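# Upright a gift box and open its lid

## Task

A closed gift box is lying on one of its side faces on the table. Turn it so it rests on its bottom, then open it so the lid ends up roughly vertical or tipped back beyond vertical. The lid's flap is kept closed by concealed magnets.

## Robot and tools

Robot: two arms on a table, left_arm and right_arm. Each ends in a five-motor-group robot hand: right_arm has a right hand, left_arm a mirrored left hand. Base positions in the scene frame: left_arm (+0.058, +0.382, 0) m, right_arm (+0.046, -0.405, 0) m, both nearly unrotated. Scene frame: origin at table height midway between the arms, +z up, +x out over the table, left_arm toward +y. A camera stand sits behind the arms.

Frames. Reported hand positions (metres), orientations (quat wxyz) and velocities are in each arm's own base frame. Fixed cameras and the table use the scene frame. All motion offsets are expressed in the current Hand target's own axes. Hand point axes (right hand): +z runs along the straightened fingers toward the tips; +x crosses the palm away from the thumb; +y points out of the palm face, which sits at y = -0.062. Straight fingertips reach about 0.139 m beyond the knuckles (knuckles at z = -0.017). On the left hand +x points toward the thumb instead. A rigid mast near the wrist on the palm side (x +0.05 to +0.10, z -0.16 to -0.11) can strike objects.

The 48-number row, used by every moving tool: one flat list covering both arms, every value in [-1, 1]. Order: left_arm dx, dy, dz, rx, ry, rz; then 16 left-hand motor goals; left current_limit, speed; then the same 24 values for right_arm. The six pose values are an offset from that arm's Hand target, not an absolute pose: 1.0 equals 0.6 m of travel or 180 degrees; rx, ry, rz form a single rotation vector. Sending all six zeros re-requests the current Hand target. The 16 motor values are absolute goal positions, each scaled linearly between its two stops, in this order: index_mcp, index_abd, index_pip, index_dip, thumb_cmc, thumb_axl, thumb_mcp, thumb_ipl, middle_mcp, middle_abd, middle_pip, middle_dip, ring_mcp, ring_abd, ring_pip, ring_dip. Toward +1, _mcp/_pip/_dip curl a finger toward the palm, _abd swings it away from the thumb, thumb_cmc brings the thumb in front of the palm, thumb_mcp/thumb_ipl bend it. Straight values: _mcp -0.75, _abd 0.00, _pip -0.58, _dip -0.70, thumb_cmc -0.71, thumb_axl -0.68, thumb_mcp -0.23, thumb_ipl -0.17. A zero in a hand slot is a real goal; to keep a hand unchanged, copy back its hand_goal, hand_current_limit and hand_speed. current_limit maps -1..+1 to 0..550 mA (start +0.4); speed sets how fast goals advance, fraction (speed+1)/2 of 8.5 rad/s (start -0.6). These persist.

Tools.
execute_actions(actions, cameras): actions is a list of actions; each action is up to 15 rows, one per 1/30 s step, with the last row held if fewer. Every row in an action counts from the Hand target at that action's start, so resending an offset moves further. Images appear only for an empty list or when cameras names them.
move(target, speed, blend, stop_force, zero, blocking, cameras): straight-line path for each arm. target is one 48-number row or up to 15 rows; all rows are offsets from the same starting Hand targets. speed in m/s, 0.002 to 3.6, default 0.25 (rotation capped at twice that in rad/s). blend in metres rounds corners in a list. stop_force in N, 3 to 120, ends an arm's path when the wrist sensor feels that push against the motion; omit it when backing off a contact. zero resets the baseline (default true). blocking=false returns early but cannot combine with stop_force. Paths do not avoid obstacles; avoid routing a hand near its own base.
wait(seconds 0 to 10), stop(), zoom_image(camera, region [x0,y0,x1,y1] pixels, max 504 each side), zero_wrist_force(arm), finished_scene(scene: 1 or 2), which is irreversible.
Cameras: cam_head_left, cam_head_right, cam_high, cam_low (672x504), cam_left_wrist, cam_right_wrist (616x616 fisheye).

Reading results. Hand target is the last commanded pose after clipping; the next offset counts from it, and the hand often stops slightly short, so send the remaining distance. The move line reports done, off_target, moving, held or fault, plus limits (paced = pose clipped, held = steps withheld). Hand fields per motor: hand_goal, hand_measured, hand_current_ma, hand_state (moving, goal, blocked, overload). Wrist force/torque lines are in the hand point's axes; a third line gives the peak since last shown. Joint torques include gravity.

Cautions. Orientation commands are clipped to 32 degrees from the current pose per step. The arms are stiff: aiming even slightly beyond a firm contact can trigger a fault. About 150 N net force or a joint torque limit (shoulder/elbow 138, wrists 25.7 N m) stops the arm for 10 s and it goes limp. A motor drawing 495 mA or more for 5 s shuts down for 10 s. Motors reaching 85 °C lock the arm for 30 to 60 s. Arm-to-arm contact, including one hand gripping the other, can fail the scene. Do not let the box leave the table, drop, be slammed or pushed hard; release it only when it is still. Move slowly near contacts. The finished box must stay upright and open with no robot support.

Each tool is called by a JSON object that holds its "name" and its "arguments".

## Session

{"name": "execute_actions", "arguments": {"actions": []}}

Scene clock: 0.00 s.
left_arm: end_effector_position=(+0.4063, +0.0850, +0.2300) hand_goal=(-0.754, +0.000, -0.576, -0.696, -0.714, -0.678, -0.226, -0.168, -0.754, +0.000, -0.576, -0.696, -0.754, +0.000, -0.576, -0.696) hand_measured=(-0.754, +0.000, -0.576, -0.696, -0.714, -0.678, -0.226, -0.168, -0.754, +0.000, -0.576, -0.696, -0.754, +0.000, -0.576, -0.696) hand_current_ma=(+0, +0, +0, +0, +0, +0, +0, +0, +0, +0, +0, +0, +0, +0, +0, +0) hand_state=(overload, goal, goal, goal, goal, goal, goal, goal, goal, goal, goal, goal, goal, goal, goal, goal) hand_current_limit=0.40 hand_speed=-0.60 end_effector_quat_wxyz=(+0.000, +0.000, +1.000, +0.000) | right_arm: end_effector_position=(+0.4063, -0.0850, +0.2300) hand_goal=(-0.754, +0.000, -0.576, -0.696, -0.714, -0.678, -0.226, -0.168, -0.754, +0.000, -0.576, -0.696, -0.754, +0.000, -0.576, -0.696) hand_measured=(-0.754, +0.000, -0.576, -0.696, -0.714, -0.678, -0.226, -0.168, -0.754, +0.000, -0.576, -0.696, -0.754, +0.000, -0.576, -0.696) hand_current_ma=(+0, +0, +0, +0, +0, +0, +0, +0, +0, +0, +0, +0, +0, +0, +0, +0) hand_state=(goal, goal, goal, goal, goal, goal, goal, goal, goal, goal, goal, goal, goal, goal, goal, goal) hand_current_limit=0.40 hand_speed=-0.60 end_effector_quat_wxyz=(+0.000, +1.000, +0.000, +0.000)
Joint positions: left_arm=[3.458 -1.419 -2.042 -1.252 1.571 -1.255] | right_arm=[-0.316 -1.723 2.042 -1.89 -1.571 1.255]
Joint velocities: within noise
Joint torques (N m): no reading
Motor temperatures (°C): left_arm=[33 40 35 39 38 41] | right_arm=[34 36 34 39 43 40]
Wrist force (N): no reading
Wrist torque (N m): no reading
Wrist force, peak (N): no reading
Hand target: left_arm +0.4063, +0.0850, +0.2300; +0.000, +0.000, +1.000, +0.000 | right_arm +0.4063, -0.0850, +0.2300; +0.000, +1.000, +0.000, +0.000

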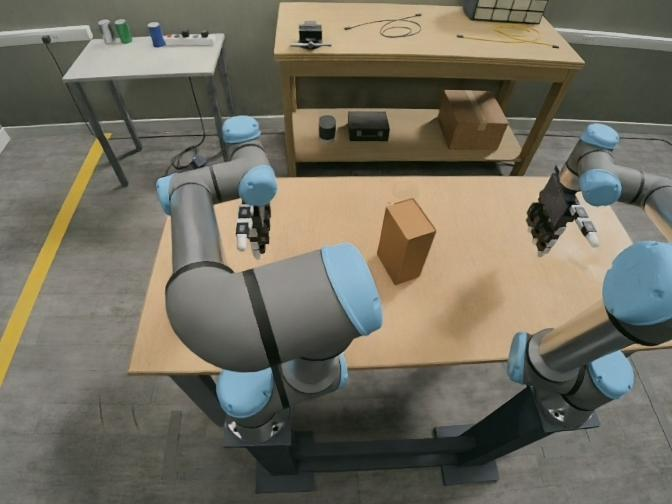

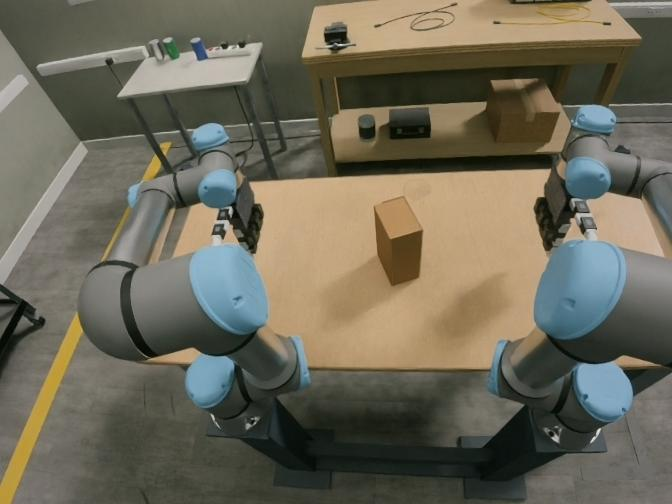

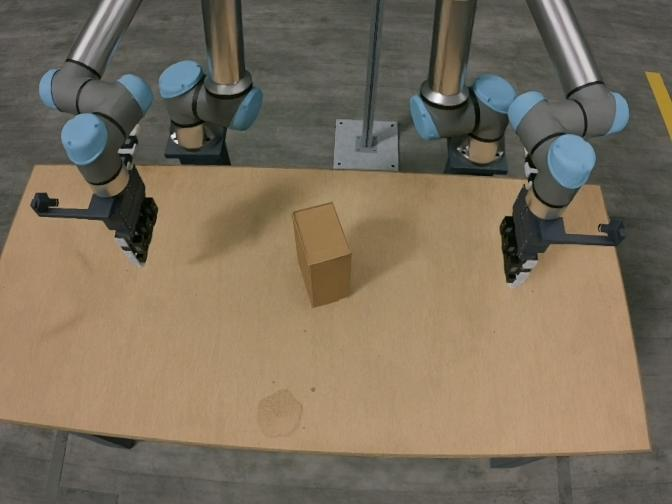

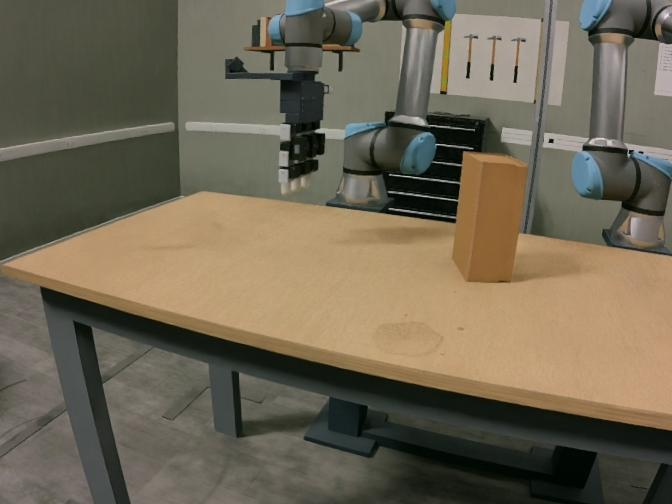

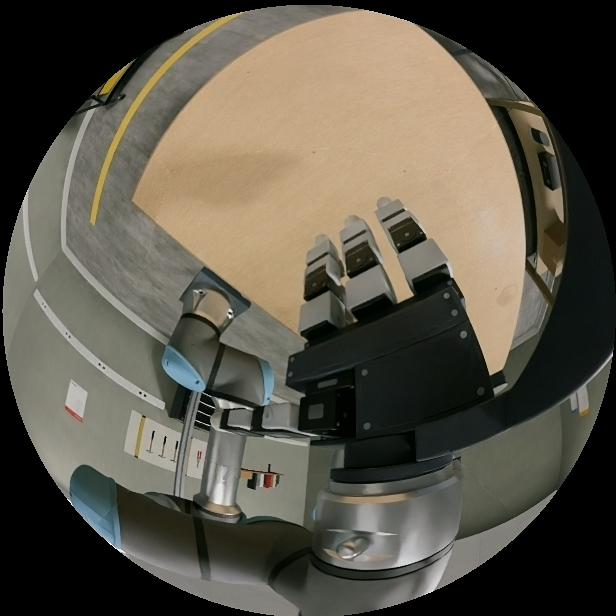

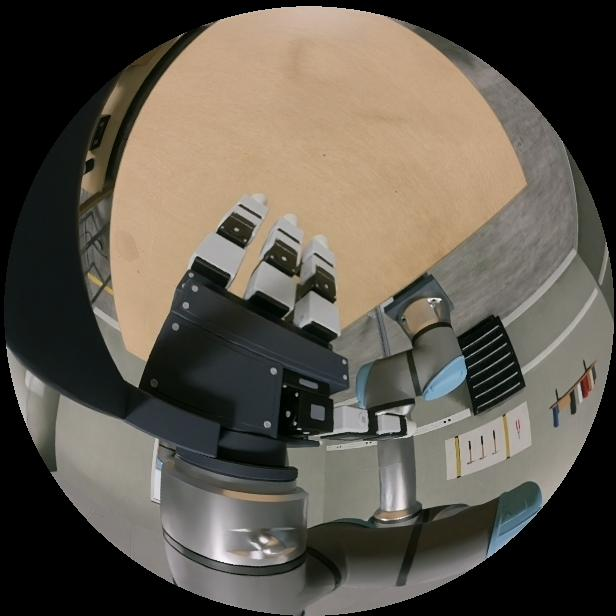

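{"name": "zoom_image", "arguments": {"camera": "cam_low", "region": [430, 130, 560, 300]}}

{"name": "zoom_image", "arguments": {"camera": "cam_head_left", "region": [350, 180, 460, 300]}}

{"name": "zoom_image", "arguments": {"camera": "cam_head_right", "region": [350, 180, 460, 300]}}

{"name": "zoom_image", "arguments": {"camera": "cam_high", "region": [270, 190, 370, 320]}}

Scaled by 2.965 from the camera's 672x504 image, which has a finer 960x720 frame.

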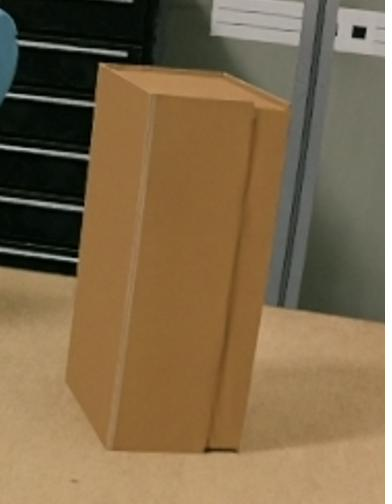

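Scaled by 4.200 from the camera's 672x504 image, which has a finer 960x720 frame.

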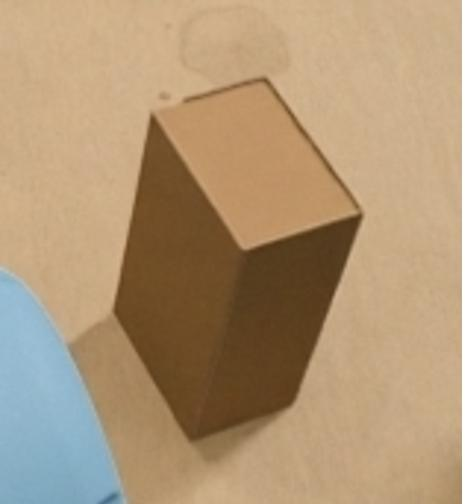

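Scaled by 4.200 from the camera's 672x504 image, which has a finer 960x720 frame.

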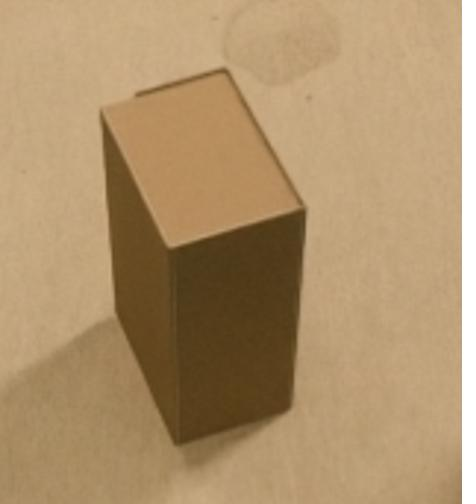

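Scaled by 3.877 from the camera's 672x504 image, which has a finer 960x720 frame.

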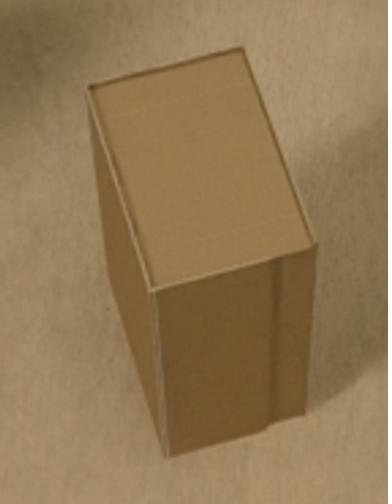

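{"name": "move", "arguments": {"target": [[0,0,-0.2,-0.0532,-0.3064,0.8416, -0.754,0,0.9,0.14,-0.714,-0.678,-0.226,-0.168,-0.753,0,-0.285,-0.695,0.4,0,0.7,0.14,0.6,-0.4, 0.167,0,-0.2,-0.0562,-0.3041,0.8352, 0.4,0,0.7,0.14,-0.714,-0.678,-0.226,-0.168,-0.753,0,-0.285,-0.695,0.4,0,0.7,0.14,0.6,-0.4],[-0.021,-0.6043,0.0183,-0.0532,-0.3064,0.8416, -0.754,0,0.9,0.14,-0.714,-0.678,-0.226,-0.168,-0.753,0,-0.285,-0.695,0.4,0,0.7,0.14,0.6,-0.4, 0.1723,-0.6138,0.0183,-0.0562,-0.3041,0.8352, 0.4,0,0.7,0.14,-0.714,-0.678,-0.226,-0.168,-0.753,0,-0.285,-0.695,0.4,0,0.7,0.14,0.6,-0.4]], "speed": [0.6,0.25], "cameras": ["cam_high","cam_low","cam_head_right"]}}

{"name": "zoom_image", "arguments": {"camera": "cam_high", "region": [230, 170, 410, 330]}}

{"name": "zoom_image", "arguments": {"camera": "cam_low", "region": [400, 120, 580, 300]}}

Scene clock: 51.63 s.
left_arm: end_effector_position=(+0.4189, -0.2775, +0.2190) hand_goal=(-0.754, +0.000, +0.900, +0.140, -0.714, -0.678, -0.226, -0.168, -0.754, +0.000, -0.286, -0.696, +0.400, +0.000, +0.700, +0.140) hand_measured=(-1.000, +0.000, +0.894, +0.136, -0.718, -0.678, -0.224, -0.168, -0.758, +0.000, -0.290, -0.696, +0.386, +0.000, +0.698, +0.138) hand_current_ma=(+0, +0, -7, -3, -4, +1, +2, +0, -4, +0, -3, +0, -23, +0, -1, -2) hand_state=(overload, goal, goal, goal, goal, goal, goal, goal, goal, goal, goal, goal, goal, goal, goal, goal) hand_current_limit=0.60 hand_speed=-0.40 end_effector_quat_wxyz=(+0.337, +0.926, +0.161, +0.058) | right_arm: end_effector_position=(+0.5097, +0.2833, +0.2190) hand_goal=(+0.400, +0.000, +0.700, +0.140, -0.714, -0.678, -0.226, -0.168, -0.754, +0.000, -0.286, -0.696, +0.400, +0.000, +0.700, +0.140) hand_measured=(+0.388, +0.000, +0.698, +0.138, -0.718, -0.678, -0.224, -0.168, -0.758, +0.000, -0.290, -0.696, +0.388, +0.000, +0.698, +0.138) hand_current_ma=(-4, +0, +0, +0, +0, +0, +0, +0, -1, +0, -1, +0, -4, +0, +0, +0) hand_state=(goal, goal, goal, goal, goal, goal, goal, goal, goal, goal, goal, goal, goal, goal, goal, goal) hand_current_limit=0.60 hand_speed=-0.40 end_effector_quat_wxyz=(-0.062, -0.171, +0.924, +0.336)
Joint positions: left_arm=[3.294 -1.361 -2.484 -0.709 0.888 1.323] | right_arm=[-0.102 -1.284 1.804 -1.729 -0.959 4.13]
Joint torques (N m): left_arm=[-14.91 2.72 10.89 4.57 1.32 -1.01] | right_arm=[8.25 -24.81 -28.01 -3.46 3.58 1.83]
Wrist force (N): left_arm=[0.3 0.7 -0.1] | right_arm=[0.0 0.3 -0.4]
Wrist torque (N m): left_arm=[-0.18 -0.07 0.10] | right_arm=[-0.04 0.01 -0.12]
Wrist force, peak (N): left_arm=[1.5 0.9 0.0] | right_arm=[1.4 0.5 -1.6]
Hand target: left_arm +0.4189, -0.2776, +0.2190; +0.337, +0.926, +0.161, +0.059 | right_arm +0.5097, +0.2833, +0.2190; -0.062, -0.171, +0.924, +0.336
Off the commanded pose: left_arm 0.000 m, 0 deg | right_arm 0.000 m, 0 deg.
move: done
Images, in order (width x height): cam_head_right 672x504, cam_high 672x504, cam_low 672x504.

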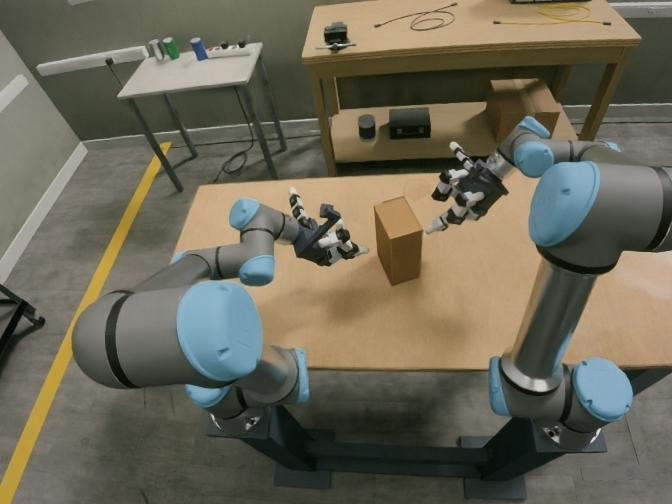

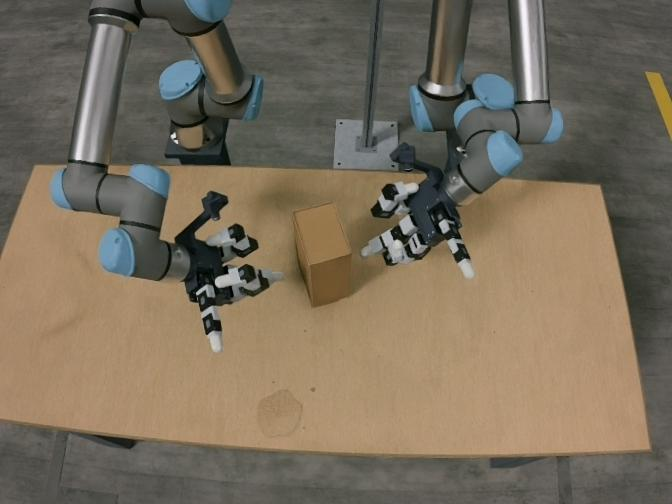

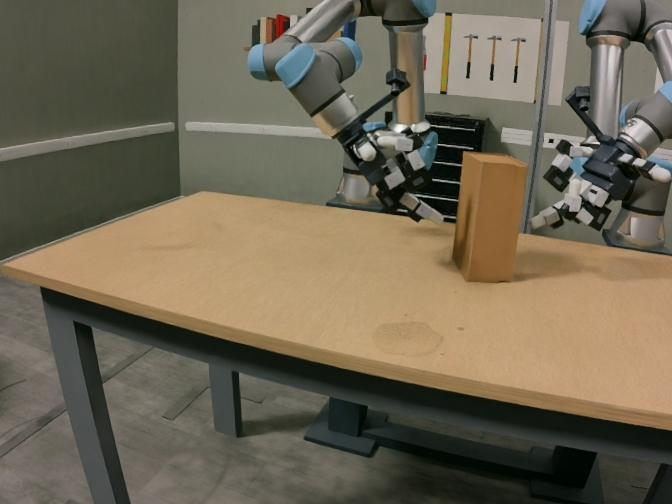

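Scaled by 2.800 from the camera's 672x504 image, which has a finer 960x720 frame.

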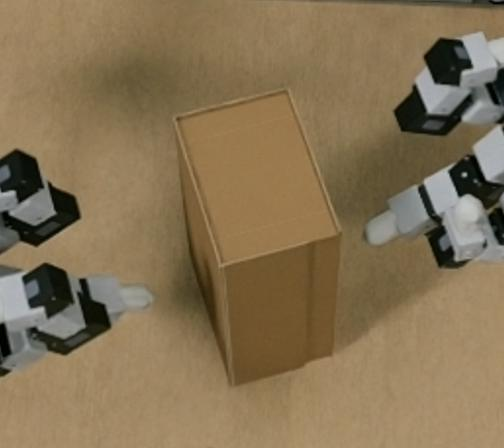

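Scaled by 2.800 from the camera's 672x504 image, which has a finer 960x720 frame.

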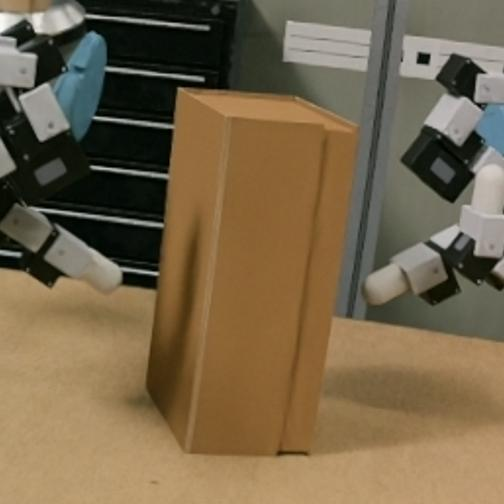

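{"name": "move", "arguments": {"target": [0,0.0638,0.0536,0,0,0,-0.754,0,0.9,0.14,-0.714,-0.678,-0.226,-0.168,-0.753,0,-0.285,-0.695,0.4,0,0.7,0.14,0.6,-0.4,0,0.0638,0.0536,0,0,0,0.4,0,0.7,0.14,-0.714,-0.678,-0.226,-0.168,-0.753,0,-0.285,-0.695,0.4,0,0.7,0.14,0.6,-0.4], "speed": 0.03, "stop_force": 6, "cameras": ["cam_high","cam_head_left","cam_low"]}}

Scene clock: 76.57 s.
left_arm: end_effector_position=(+0.4328, -0.3165, +0.2191) hand_goal=(-0.754, +0.000, +0.900, +0.140, -0.714, -0.678, -0.226, -0.168, -0.754, +0.000, -0.286, -0.696, +0.400, +0.000, +0.700, +0.140) hand_measured=(-1.000, +0.000, +0.894, +0.136, -0.718, -0.678, -0.224, -0.168, -0.768, +0.000, -0.280, -0.686, +0.386, +0.000, +0.698, +0.138) hand_current_ma=(+0, +0, -7, -3, -4, +1, +2, +0, -26, +0, +7, +14, -23, +0, -1, -2) hand_state=(overload, goal, goal, goal, goal, goal, goal, goal, goal, goal, goal, goal, goal, goal, goal, goal) hand_current_limit=0.60 hand_speed=-0.40 end_effector_quat_wxyz=(+0.337, +0.926, +0.161, +0.058) | right_arm: end_effector_position=(+0.4947, +0.3222, +0.2190) hand_goal=(+0.400, +0.000, +0.700, +0.140, -0.714, -0.678, -0.226, -0.168, -0.754, +0.000, -0.286, -0.696, +0.400, +0.000, +0.700, +0.140) hand_measured=(+0.388, +0.000, +0.698, +0.138, -0.718, -0.678, -0.224, -0.168, -0.772, +0.000, -0.278, -0.688, +0.388, +0.000, +0.698, +0.138) hand_current_ma=(-4, +0, +0, +0, +0, +0, +0, +0, -8, +0, +2, +2, -4, +0, +0, +0) hand_state=(goal, goal, goal, goal, goal, goal, goal, goal, goal, goal, goal, goal, goal, goal, goal, goal) hand_current_limit=0.60 hand_speed=-0.40 end_effector_quat_wxyz=(-0.062, -0.171, +0.924, +0.336)
Joint positions: left_arm=[3.169 -1.465 -2.436 -0.557 0.913 1.168] | right_arm=[-0.033 -1.299 1.837 -1.794 -0.937 4.21]
Joint torques (N m): left_arm=[13.48 22.97 9.53 1.69 -3.3 1.43] | right_arm=[-8.43 -23.16 -28.14 -0.26 -1.51 -1.83]
Wrist force (N): left_arm=[0.4 0.5 -1.3] | right_arm=[0.2 -0.2 -2.6]
Wrist torque (N m): left_arm=[-0.13 -0.13 -0.09] | right_arm=[0.17 0.06 -0.02]
Wrist force, peak (N): left_arm=[0.3 -3.7 -14.5] | right_arm=[0.1 -4.8 -15.5]
Hand target: left_arm +0.4328, -0.3165, +0.2191; +0.337, +0.926, +0.161, +0.058 (not the last commanded pose) | right_arm +0.4947, +0.3222, +0.2190; -0.062, -0.171, +0.924, +0.336 (not the last commanded pose)
Off the commanded pose: left_arm 0.009 m, 0 deg | right_arm 0.008 m, 0 deg.
move: contact (left_arm, right_arm)
Images, in order (width x height): cam_head_left 672x504, cam_high 672x504, cam_low 672x504.

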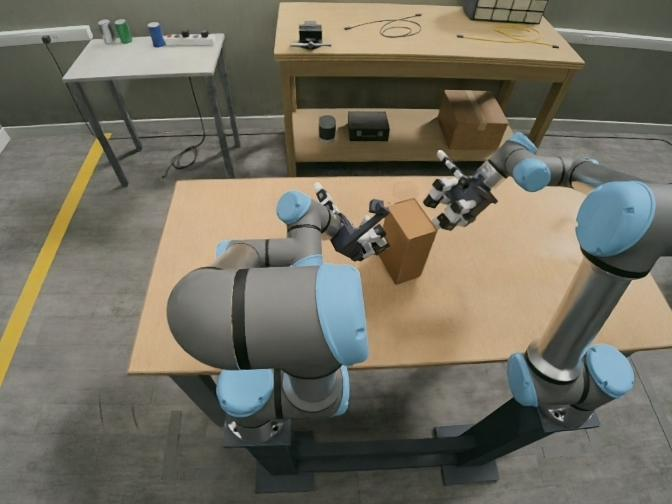

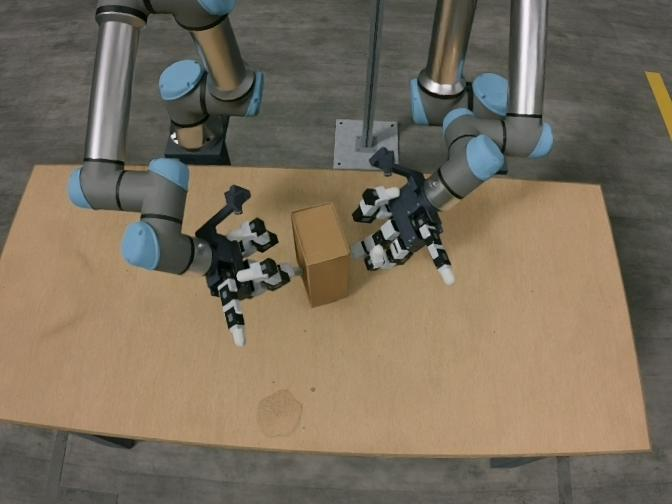

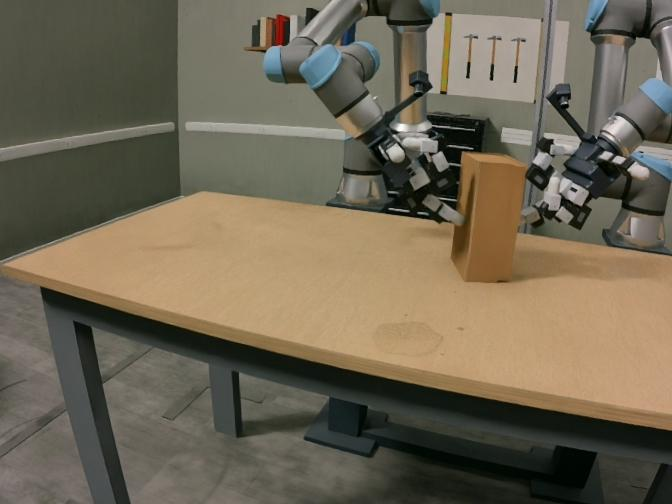

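{"name": "move", "arguments": {"target": [0,0.0128,0.0107,0,0,0,-0.754,0,0.9,0.14,-0.714,-0.678,-0.226,-0.168,-0.753,0,-0.285,-0.695,0.4,0,0.7,0.14,0.6,-0.4,0,0.0128,0.0107,0,0,0,0.4,0,0.7,0.14,-0.714,-0.678,-0.226,-0.168,-0.753,0,-0.285,-0.695,0.4,0,0.7,0.14,0.6,-0.4], "speed": 0.02, "stop_force": 15}}

{"name": "move", "arguments": {"target": [0,0.0536,-0.0638,0,0,0,-0.754,0,0.9,0.14,-0.714,-0.678,-0.226,-0.168,-0.753,0,-0.285,-0.695,0.4,0,0.7,0.14,0.6,-0.4,0,0.0536,-0.0638,0,0,0,0.4,0,0.7,0.14,-0.714,-0.678,-0.226,-0.168,-0.753,0,-0.285,-0.695,0.4,0,0.7,0.14,0.6,-0.4], "speed": 0.05, "cameras": ["cam_high","cam_head_left","cam_low"]}}

Scene clock: 81.53 s.
left_arm: end_effector_position=(+0.4333, -0.3179, +0.2191) hand_goal=(-0.754, +0.000, +0.900, +0.140, -0.714, -0.678, -0.226, -0.168, -0.754, +0.000, -0.286, -0.696, +0.400, +0.000, +0.700, +0.140) hand_measured=(-1.000, +0.000, +0.894, +0.136, -0.718, -0.678, -0.224, -0.168, -0.790, +0.000, -0.264, -0.666, +0.386, +0.000, +0.698, +0.138) hand_current_ma=(+0, +0, -7, -3, -4, +1, +2, +0, -87, +0, +43, +62, -23, +0, -1, -2) hand_state=(overload, goal, goal, goal, goal, goal, goal, goal, blocked, goal, blocked, blocked, goal, goal, goal, goal) hand_current_limit=0.60 hand_speed=-0.40 end_effector_quat_wxyz=(+0.337, +0.926, +0.161, +0.058) | right_arm: end_effector_position=(+0.4943, +0.3235, +0.2189) hand_goal=(+0.400, +0.000, +0.700, +0.140, -0.714, -0.678, -0.226, -0.168, -0.754, +0.000, -0.286, -0.696, +0.400, +0.000, +0.700, +0.140) hand_measured=(+0.388, +0.000, +0.698, +0.138, -0.718, -0.678, -0.224, -0.168, -0.792, +0.002, -0.256, -0.672, +0.388, +0.000, +0.698, +0.138) hand_current_ma=(-4, +0, +0, +0, +0, +0, +0, +0, -35, +0, +19, +13, -4, +0, +0, +0) hand_state=(goal, goal, goal, goal, goal, goal, goal, goal, blocked, goal, blocked, blocked, goal, goal, goal, goal) hand_current_limit=0.60 hand_speed=-0.40 end_effector_quat_wxyz=(-0.062, -0.171, +0.924, +0.336)
Joint positions: left_arm=[3.165 -1.469 -2.434 -0.552 0.914 1.162] | right_arm=[-0.03 -1.3 1.838 -1.796 -0.936 4.213]
Joint torques (N m): left_arm=[10.98 20.2 7.91 1.29 -3.81 1.4] | right_arm=[-3.58 -21.8 -24.66 0.24 -0.88 -1.83]
Wrist force (N): left_arm=[0.4 -2.2 -10.0] | right_arm=[0.1 -3.1 -10.8]
Wrist torque (N m): left_arm=[0.56 -0.30 -0.03] | right_arm=[0.76 0.28 -0.10]
Wrist force, peak (N): left_arm=[0.4 -6.1 -21.7] | right_arm=[0.2 -7.3 -22.2]
Hand target: left_arm +0.4333, -0.3179, +0.2191; +0.337, +0.926, +0.161, +0.058 (not the last commanded pose) | right_arm +0.4943, +0.3235, +0.2189; -0.062, -0.171, +0.924, +0.336 (not the last commanded pose)
Off the commanded pose: left_arm 0.009 m, 0 deg | right_arm 0.009 m, 0 deg.
move: contact (left_arm, right_arm)

Scene clock: 83.07 s.
left_arm: end_effector_position=(+0.4333, -0.3180, +0.2690) hand_goal=(-0.754, +0.000, +0.900, +0.140, -0.714, -0.678, -0.226, -0.168, -0.754, +0.000, -0.286, -0.696, +0.400, +0.000, +0.700, +0.140) hand_measured=(-1.000, +0.000, +0.894, +0.136, -0.718, -0.678, -0.224, -0.168, -0.778, -0.002, -0.288, -0.696, +0.386, +0.000, +0.698, +0.138) hand_current_ma=(+0, +0, -7, -3, -4, +1, +2, +0, -49, -1, -2, +0, -23, +0, -1, -2) hand_state=(overload, goal, goal, goal, goal, goal, goal, goal, blocked, goal, goal, goal, goal, goal, goal, goal) hand_current_limit=0.60 hand_speed=-0.40 end_effector_quat_wxyz=(+0.337, +0.926, +0.161, +0.058) | right_arm: end_effector_position=(+0.4943, +0.3236, +0.2689) hand_goal=(+0.400, +0.000, +0.700, +0.140, -0.714, -0.678, -0.226, -0.168, -0.754, +0.000, -0.286, -0.696, +0.400, +0.000, +0.700, +0.140) hand_measured=(+0.388, +0.000, +0.698, +0.138, -0.718, -0.678, -0.224, -0.168, -0.778, +0.002, -0.288, -0.696, +0.388, +0.000, +0.698, +0.138) hand_current_ma=(-4, +0, +0, +0, +0, +0, +0, +0, -15, +0, +0, +0, -4, +0, +0, +0) hand_state=(goal, goal, goal, goal, goal, goal, goal, goal, blocked, goal, goal, goal, goal, goal, goal, goal) hand_current_limit=0.60 hand_speed=-0.40 end_effector_quat_wxyz=(-0.062, -0.171, +0.924, +0.336)
Joint positions: left_arm=[3.165 -1.362 -2.355 -0.737 0.914 1.162] | right_arm=[-0.03 -1.355 1.766 -1.669 -0.936 4.213]
Joint torques (N m): left_arm=[11.1 20.07 28.88 1.47 0.7 1.46] | right_arm=[6.28 -42.64 -30.54 -0.33 -0.13 -1.58]
Wrist force (N): left_arm=[0.5 0.9 0.0] | right_arm=[0.3 0.2 -0.7]
Wrist torque (N m): left_arm=[-0.16 -0.13 -0.08] | right_arm=[0.03 0.02 -0.03]
Wrist force, peak (N): left_arm=[0.7 -2.3 -10.1] | right_arm=[0.0 -3.2 -10.7]
Hand target: left_arm +0.4333, -0.3179, +0.2691; +0.337, +0.926, +0.161, +0.058 | right_arm +0.4943, +0.3235, +0.2689; -0.062, -0.171, +0.924, +0.336
Off the commanded pose: left_arm 0.000 m, 0 deg | right_arm 0.000 m, 0 deg.
move: done
Images, in order (width x height): cam_head_left 672x504, cam_high 672x504, cam_low 672x504.

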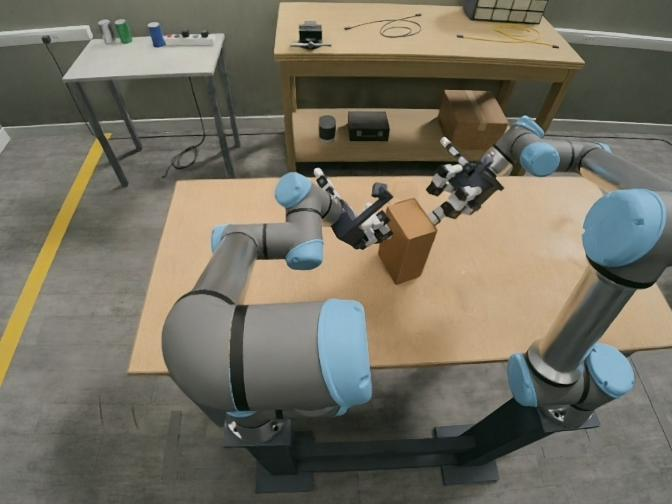

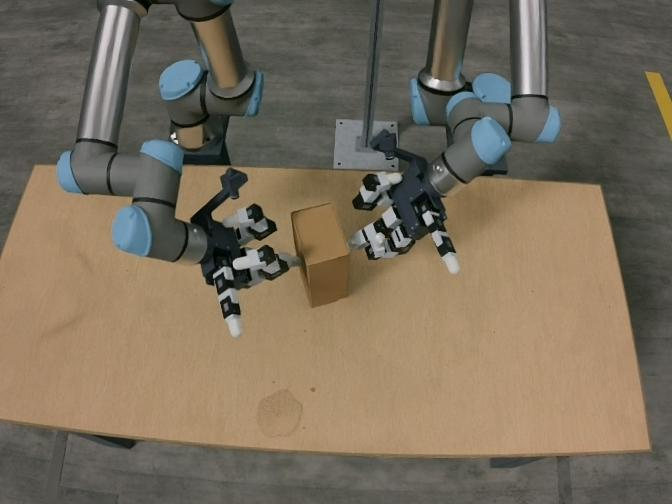

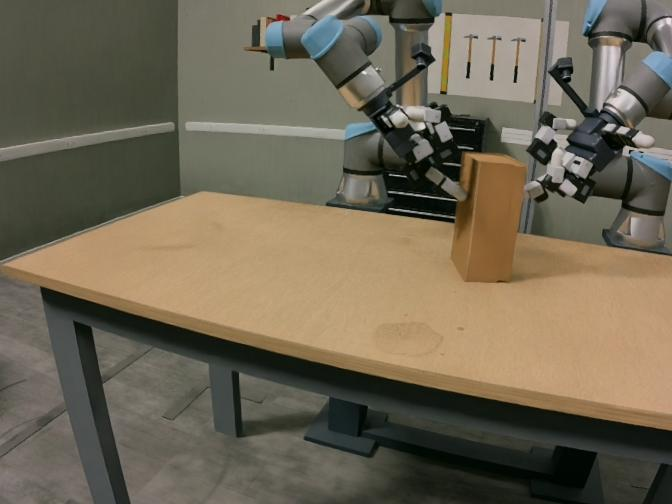

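{"name": "move", "arguments": {"target": [0,-0.1452,0.0043,-0.1389,0,0,-0.754,0,0.9,0.14,-0.714,-0.678,-0.226,-0.168,-0.753,0,-0.285,-0.695,0.4,0,0.7,0.14,0.85,-0.4,0,-0.1452,0.0043,-0.1389,0,0,0.4,0,0.7,0.14,-0.714,-0.678,-0.226,-0.168,-0.753,0,-0.285,-0.695,0.4,0,0.7,0.14,0.85,-0.4], "speed": 0.15}}

{"name": "move", "arguments": {"target": [0,0.0282,0.0604,0,0,0,-0.754,0,0.9,0.14,-0.714,-0.678,-0.226,-0.168,-0.753,0,-0.285,-0.695,0.4,0,0.7,0.14,0.85,-0.4,0,0.0282,0.0604,0,0,0,0.4,0,0.7,0.14,-0.714,-0.678,-0.226,-0.168,-0.753,0,-0.285,-0.695,0.4,0,0.7,0.14,0.85,-0.4], "speed": 0.03, "stop_force": 8}}

{"name": "move", "arguments": {"target": [0,0.014,0.0302,0,0,0,-0.754,0,0.9,0.14,-0.714,-0.678,-0.226,-0.168,-0.753,0,-0.285,-0.695,0.4,0,0.7,0.14,0.85,-0.4,0,0.014,0.0302,0,0,0,0.4,0,0.7,0.14,-0.714,-0.678,-0.226,-0.168,-0.753,0,-0.285,-0.695,0.4,0,0.7,0.14,0.85,-0.4], "speed": 0.02, "stop_force": 20, "cameras": ["cam_high","cam_head_left","cam_low"]}}

Scene clock: 105.20 s.
left_arm: end_effector_position=(+0.4114, -0.2567, +0.2111) hand_goal=(-0.754, +0.000, +0.900, +0.140, -0.714, -0.678, -0.226, -0.168, -0.754, +0.000, -0.286, -0.696, +0.400, +0.000, +0.700, +0.140) hand_measured=(-1.000, +0.000, +0.894, +0.138, -0.720, -0.678, -0.224, -0.168, -0.760, -0.002, -0.286, -0.694, +0.392, +0.000, +0.700, +0.138) hand_current_ma=(+0, +0, -6, -3, -7, +1, +2, +0, -7, -1, +0, +2, -13, +0, +0, -2) hand_state=(overload, goal, goal, goal, goal, goal, goal, goal, goal, goal, goal, goal, goal, goal, goal, goal) hand_current_limit=0.85 hand_speed=-0.40 end_effector_quat_wxyz=(+0.529, +0.831, +0.144, +0.092) | right_arm: end_effector_position=(+0.5176, +0.2628, +0.2110) hand_goal=(+0.400, +0.000, +0.700, +0.140, -0.714, -0.678, -0.226, -0.168, -0.754, +0.000, -0.286, -0.696, +0.400, +0.000, +0.700, +0.140) hand_measured=(+0.392, +0.000, +0.700, +0.138, -0.720, -0.678, -0.224, -0.168, -0.760, +0.002, -0.286, -0.694, +0.392, +0.000, +0.700, +0.138) hand_current_ma=(-2, +0, +0, +0, -1, +0, +0, +0, -1, +0, +0, +0, -2, +0, +0, +0) hand_state=(goal, goal, goal, goal, goal, goal, goal, goal, goal, goal, goal, goal, goal, goal, goal, goal) hand_current_limit=0.85 hand_speed=-0.40 end_effector_quat_wxyz=(-0.098, -0.153, +0.829, +0.528)
Joint positions: left_arm=[3.475 -1.618 -2.675 -0.396 0.436 1.545] | right_arm=[-0.184 -1.107 1.756 -1.378 -0.688 3.745]
Joint torques (N m): left_arm=[13.88 7.16 3.52 1.18 -3.93 1.37] | right_arm=[-10.53 -29.51 -25.94 0.31 3.51 -1.64]
Wrist force (N): left_arm=[1.0 1.0 0.4] | right_arm=[0.6 -0.1 -0.9]
Wrist torque (N m): left_arm=[-0.44 -0.16 -0.05] | right_arm=[-0.19 -0.02 -0.02]
Wrist force, peak (N): left_arm=[0.8 -0.8 -8.9] | right_arm=[0.8 -2.0 -9.4]
Hand target: left_arm +0.4114, -0.2566, +0.2111; +0.530, +0.831, +0.144, +0.092 | right_arm +0.5176, +0.2627, +0.2110; -0.098, -0.154, +0.829, +0.528
Off the commanded pose: left_arm 0.000 m, 0 deg | right_arm 0.000 m, 0 deg.
move: done

Scene clock: 107.00 s.
left_arm: end_effector_position=(+0.4171, -0.2731, +0.2111) hand_goal=(-0.754, +0.000, +0.900, +0.140, -0.714, -0.678, -0.226, -0.168, -0.754, +0.000, -0.286, -0.696, +0.400, +0.000, +0.700, +0.140) hand_measured=(-1.000, +0.000, +0.896, +0.138, -0.720, -0.678, -0.224, -0.168, -0.770, -0.002, -0.276, -0.684, +0.392, +0.000, +0.700, +0.138) hand_current_ma=(+0, +0, -6, -3, -8, +1, +2, +0, -28, -2, +14, +19, -13, +0, +0, -2) hand_state=(overload, goal, goal, goal, goal, goal, goal, goal, goal, goal, goal, goal, goal, goal, goal, goal) hand_current_limit=0.85 hand_speed=-0.40 end_effector_quat_wxyz=(+0.529, +0.831, +0.143, +0.090) | right_arm: end_effector_position=(+0.5112, +0.2793, +0.2110) hand_goal=(+0.400, +0.000, +0.700, +0.140, -0.714, -0.678, -0.226, -0.168, -0.754, +0.000, -0.286, -0.696, +0.400, +0.000, +0.700, +0.140) hand_measured=(+0.394, +0.000, +0.700, +0.138, -0.720, -0.678, -0.224, -0.168, -0.772, +0.002, -0.274, -0.686, +0.392, +0.000, +0.700, +0.138) hand_current_ma=(-1, +0, +0, +0, -1, +0, +0, +0, -9, +0, +4, +3, -2, +0, +0, +0) hand_state=(goal, goal, goal, goal, goal, goal, goal, goal, goal, goal, goal, goal, goal, goal, goal, goal) hand_current_limit=0.85 hand_speed=-0.40 end_effector_quat_wxyz=(-0.098, -0.154, +0.829, +0.528)
Joint positions: left_arm=[3.414 -1.695 -2.659 -0.215 0.442 1.41] | right_arm=[-0.157 -1.118 1.779 -1.412 -0.668 3.774]
Joint torques (N m): left_arm=[12.33 23.91 2.03 1.38 -3.88 1.48] | right_arm=[-8.33 -28.91 -25.69 0.87 -1.7 -1.81]
Wrist force (N): left_arm=[0.8 0.9 -1.8] | right_arm=[0.6 -0.7 -3.7]
Wrist torque (N m): left_arm=[-0.25 -0.17 -0.05] | right_arm=[-0.01 0.07 -0.05]
Wrist force, peak (N): left_arm=[0.8 -3.8 -18.0] | right_arm=[0.9 -5.8 -19.9]
Hand target: left_arm +0.4171, -0.2731, +0.2111; +0.529, +0.831, +0.143, +0.090 (not the last commanded pose) | right_arm +0.5112, +0.2793, +0.2110; -0.098, -0.154, +0.829, +0.528 (not the last commanded pose)
Off the commanded pose: left_arm 0.023 m, 0 deg | right_arm 0.022 m, 0 deg.
move: contact (left_arm, right_arm)

Scene clock: 108.27 s.
left_arm: end_effector_position=(+0.4176, -0.2744, +0.2112) hand_goal=(-0.754, +0.000, +0.900, +0.140, -0.714, -0.678, -0.226, -0.168, -0.754, +0.000, -0.286, -0.696, +0.400, +0.000, +0.700, +0.140) hand_measured=(-1.000, +0.000, +0.896, +0.138, -0.720, -0.678, -0.224, -0.168, -0.788, -0.002, -0.256, -0.666, +0.392, +0.000, +0.700, +0.138) hand_current_ma=(+0, +0, -5, -3, -8, +1, +2, +0, -83, -1, +65, +62, -12, +0, +0, -2) hand_state=(overload, goal, goal, goal, goal, goal, goal, goal, blocked, goal, blocked, blocked, goal, goal, goal, goal) hand_current_limit=0.85 hand_speed=-0.40 end_effector_quat_wxyz=(+0.529, +0.831, +0.143, +0.090) | right_arm: end_effector_position=(+0.5108, +0.2805, +0.2109) hand_goal=(+0.400, +0.000, +0.700, +0.140, -0.714, -0.678, -0.226, -0.168, -0.754, +0.000, -0.286, -0.696, +0.400, +0.000, +0.700, +0.140) hand_measured=(+0.394, +0.000, +0.700, +0.138, -0.720, -0.678, -0.224, -0.168, -0.794, +0.004, -0.246, -0.672, +0.392, +0.000, +0.700, +0.138) hand_current_ma=(-1, +0, +0, +0, -1, +0, +0, +0, -36, +0, +33, +13, -2, +0, +0, +0) hand_state=(goal, goal, goal, goal, goal, goal, goal, goal, blocked, goal, blocked, blocked, goal, goal, goal, goal) hand_current_limit=0.85 hand_speed=-0.40 end_effector_quat_wxyz=(-0.098, -0.154, +0.829, +0.528)
Joint positions: left_arm=[3.409 -1.701 -2.657 -0.201 0.442 1.399] | right_arm=[-0.155 -1.119 1.781 -1.415 -0.667 3.776]
Joint torques (N m): left_arm=[9.78 23.5 1.23 1.25 -4.44 1.42] | right_arm=[-1.58 -27.26 -22.68 1.59 -1.26 -1.76]
Wrist force (N): left_arm=[0.7 -2.6 -12.3] | right_arm=[0.7 -4.5 -14.4]
Wrist torque (N m): left_arm=[0.57 -0.42 0.03] | right_arm=[0.75 0.31 -0.12]
Wrist force, peak (N): left_arm=[0.9 -6.6 -26.2] | right_arm=[0.5 -9.2 -28.1]
Hand target: left_arm +0.4176, -0.2744, +0.2112; +0.529, +0.831, +0.143, +0.090 (not the last commanded pose) | right_arm +0.5108, +0.2805, +0.2109; -0.098, -0.154, +0.829, +0.528 (not the last commanded pose)
Off the commanded pose: left_arm 0.019 m, 0 deg | right_arm 0.019 m, 0 deg.
move: contact (left_arm, right_arm)
Images, in order (width x height): cam_head_left 672x504, cam_high 672x504, cam_low 672x504.

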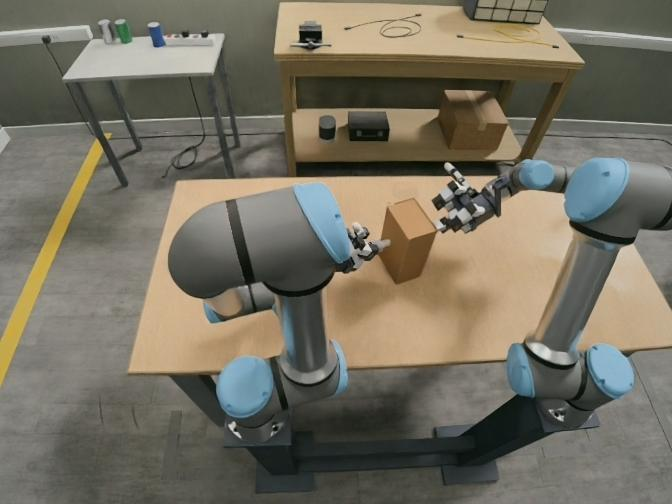

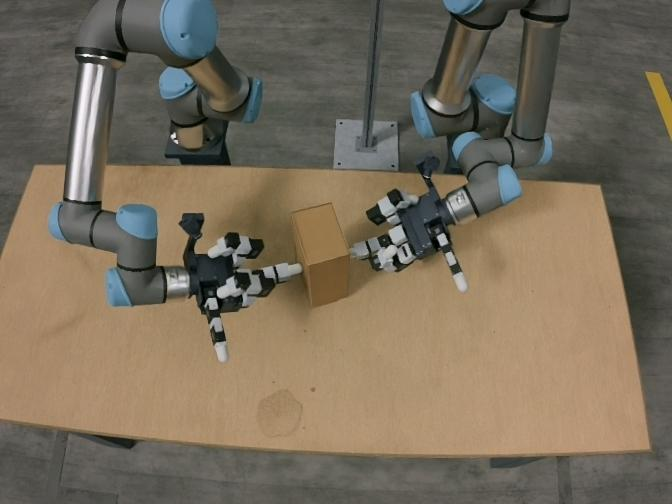

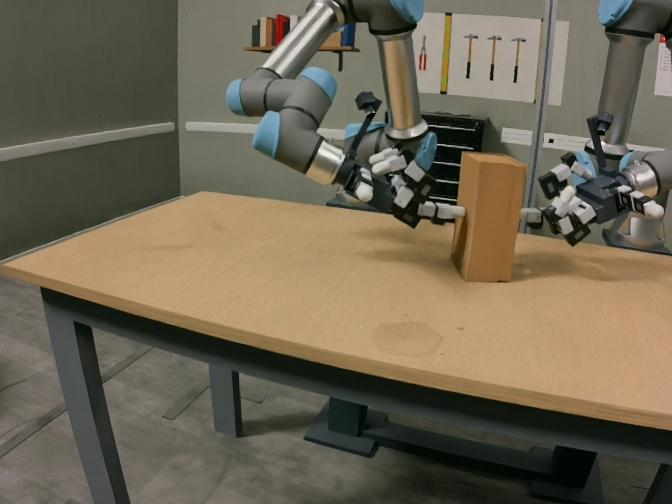

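{"name": "move", "arguments": {"target": [[0,0.0020,0.0042,0,0,0,-0.754,0,0.9,0.14,-0.714,-0.678,-0.226,-0.168,-0.753,0,-0.285,-0.695,0.4,0,0.7,0.14,0.85,-0.4,0,0.0020,0.0042,0,0,0,0.4,0,0.7,0.14,-0.714,-0.678,-0.226,-0.168,-0.753,0,-0.285,-0.695,0.4,0,0.7,0.14,0.85,-0.4],[0,0.0926,-0.038,0,0,0,-0.754,0,0.9,0.14,-0.714,-0.678,-0.226,-0.168,-0.753,0,-0.285,-0.695,0.4,0,0.7,0.14,0.85,-0.4,0,0.0926,-0.038,0,0,0,0.4,0,0.7,0.14,-0.714,-0.678,-0.226,-0.168,-0.753,0,-0.285,-0.695,0.4,0,0.7,0.14,0.85,-0.4]], "speed": 0.04, "cameras": ["cam_high","cam_head_left","cam_low"]}}

Scene clock: 115.93 s.
left_arm: end_effector_position=(+0.4186, -0.2771, +0.2711) hand_goal=(-0.754, +0.000, +0.900, +0.140, -0.714, -0.678, -0.226, -0.168, -0.754, +0.000, -0.286, -0.696, +0.400, +0.000, +0.700, +0.140) hand_measured=(-1.000, +0.000, +0.896, +0.138, -0.720, -0.678, -0.224, -0.168, -0.836, +0.000, -0.308, -0.708, +0.392, +0.000, +0.700, +0.138) hand_current_ma=(+0, +0, -5, -3, -8, +1, +2, +0, -268, +0, -41, -18, -12, +0, +0, -2) hand_state=(overload, goal, goal, goal, goal, goal, goal, goal, blocked, goal, blocked, goal, goal, goal, goal, goal) hand_current_limit=0.85 hand_speed=-0.40 end_effector_quat_wxyz=(+0.529, +0.831, +0.143, +0.090) | right_arm: end_effector_position=(+0.5098, +0.2831, +0.2709) hand_goal=(+0.400, +0.000, +0.700, +0.140, -0.714, -0.678, -0.226, -0.168, -0.754, +0.000, -0.286, -0.696, +0.400, +0.000, +0.700, +0.140) hand_measured=(+0.394, +0.000, +0.700, +0.138, -0.720, -0.678, -0.224, -0.168, -0.848, +0.002, -0.308, -0.704, +0.392, +0.000, +0.700, +0.138) hand_current_ma=(-1, +0, +0, +0, -1, +0, +0, +0, -178, +0, -11, -2, -2, +0, +0, +0) hand_state=(goal, goal, goal, goal, goal, goal, goal, goal, blocked, goal, blocked, goal, goal, goal, goal, goal) hand_current_limit=0.85 hand_speed=-0.40 end_effector_quat_wxyz=(-0.098, -0.154, +0.829, +0.528)
Joint positions: left_arm=[3.399 -1.463 -2.594 -0.481 0.444 1.377] | right_arm=[-0.151 -1.201 1.722 -1.278 -0.664 3.781]
Joint torques (N m): left_arm=[13.25 19.2 23.92 1.38 0.27 1.39] | right_arm=[-7.37 -46.91 -27.5 0.82 0.47 -1.87]
Wrist force (N): left_arm=[0.7 -0.5 -1.3] | right_arm=[0.6 -2.2 -2.5]
Wrist torque (N m): left_arm=[-0.12 -0.20 -0.04] | right_arm=[0.05 0.05 -0.18]
Wrist force, peak (N): left_arm=[1.1 -11.7 -41.7] | right_arm=[1.0 -14.4 -42.5]
Hand target: left_arm +0.4186, -0.2770, +0.2712; +0.529, +0.831, +0.143, +0.090 | right_arm +0.5098, +0.2831, +0.2709; -0.098, -0.154, +0.829, +0.528
Off the commanded pose: left_arm 0.000 m, 0 deg | right_arm 0.000 m, 0 deg.
move: done
Images, in order (width x height): cam_head_left 672x504, cam_high 672x504, cam_low 672x504.

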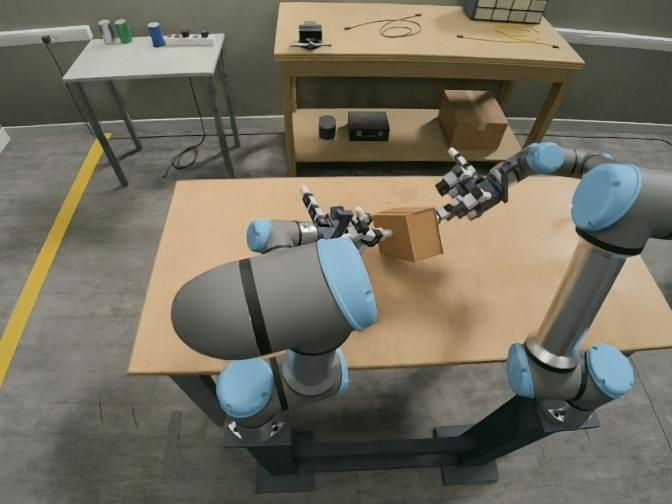

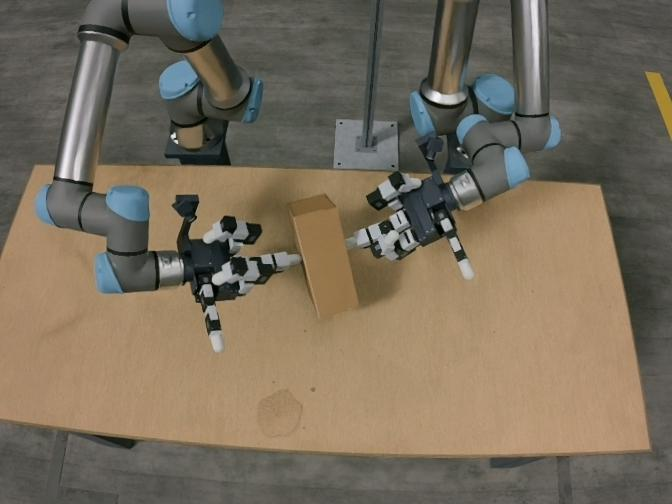

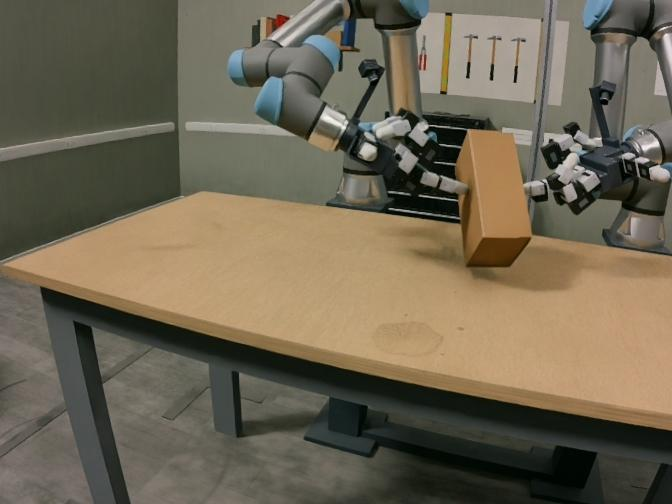

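{"name": "move", "arguments": {"target": [0.18,0,0,0,0,0,-0.754,0,0.9,0.14,-0.714,-0.678,-0.226,-0.168,-0.753,0,-0.285,-0.695,0.4,0,0.7,0.14,0.85,-0.4,-0.18,0,0,0,0,0,0.4,0,0.7,0.14,-0.714,-0.678,-0.226,-0.168,-0.753,0,-0.285,-0.695,0.4,0,0.7,0.14,0.85,-0.4], "speed": 0.06, "cameras": ["cam_high","cam_low"]}}

Scene clock: 131.87 s.
left_arm: end_effector_position=(+0.5204, -0.2409, +0.2710) hand_goal=(-0.754, +0.000, +0.900, +0.140, -0.714, -0.678, -0.226, -0.168, -0.754, +0.000, -0.286, -0.696, +0.400, +0.000, +0.700, +0.140) hand_measured=(-1.000, +0.000, +0.896, +0.138, -0.720, -0.678, -0.224, -0.168, -0.834, +0.000, -0.308, -0.710, +0.392, +0.000, +0.700, +0.138) hand_current_ma=(+0, +0, -5, -3, -8, +1, +2, +0, -261, +0, -42, -21, -12, +0, +0, -2) hand_state=(overload, goal, goal, goal, goal, goal, goal, goal, blocked, goal, blocked, goal, goal, goal, goal, goal) hand_current_limit=0.85 hand_speed=-0.40 end_effector_quat_wxyz=(+0.529, +0.831, +0.143, +0.090) | right_arm: end_effector_position=(+0.6105, +0.3218, +0.2709) hand_goal=(+0.400, +0.000, +0.700, +0.140, -0.714, -0.678, -0.226, -0.168, -0.754, +0.000, -0.286, -0.696, +0.400, +0.000, +0.700, +0.140) hand_measured=(+0.394, +0.000, +0.700, +0.138, -0.720, -0.678, -0.224, -0.168, -0.846, +0.002, -0.318, -0.708, +0.392, +0.000, +0.700, +0.138) hand_current_ma=(-1, +0, +0, +0, -1, +0, +0, +0, -170, +0, -23, -4, -2, +0, +0, +0) hand_state=(goal, goal, goal, goal, goal, goal, goal, goal, blocked, goal, blocked, goal, goal, goal, goal, goal) hand_current_limit=0.85 hand_speed=-0.40 end_effector_quat_wxyz=(-0.098, -0.154, +0.829, +0.528)
Joint positions: left_arm=[3.422 -1.692 -2.343 -0.55 0.441 1.429] | right_arm=[-0.071 -0.982 1.396 -1.249 -0.607 3.878]
Joint torques (N m): left_arm=[-1.14 16.1 24.54 1.56 -4.52 1.49] | right_arm=[10.65 -37.97 -29.57 0.52 4.1 1.88]
Wrist force (N): left_arm=[0.5 -1.1 -3.4] | right_arm=[1.1 -3.1 -4.9]
Wrist torque (N m): left_arm=[0.16 -0.26 -0.07] | right_arm=[0.40 0.02 -0.18]
Wrist force, peak (N): left_arm=[0.8 -1.5 -3.4] | right_arm=[1.3 -3.2 -5.0]
Hand target: left_arm +0.5204, -0.2409, +0.2710; +0.529, +0.831, +0.143, +0.090 | right_arm +0.6106, +0.3218, +0.2709; -0.098, -0.154, +0.829, +0.528
Off the commanded pose: left_arm 0.000 m, 0 deg | right_arm 0.000 m, 0 deg.
move: done
Images, in order (width x height): cam_high 672x504, cam_low 672x504.

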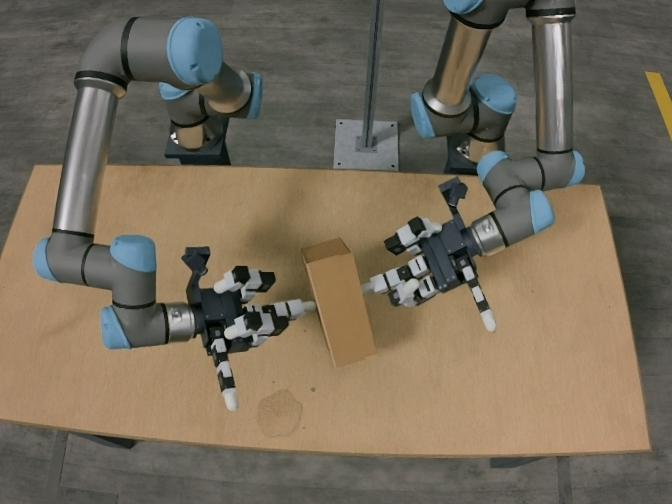

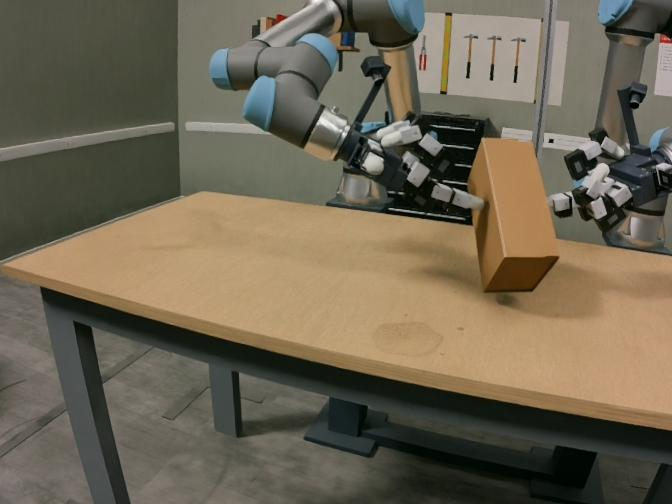

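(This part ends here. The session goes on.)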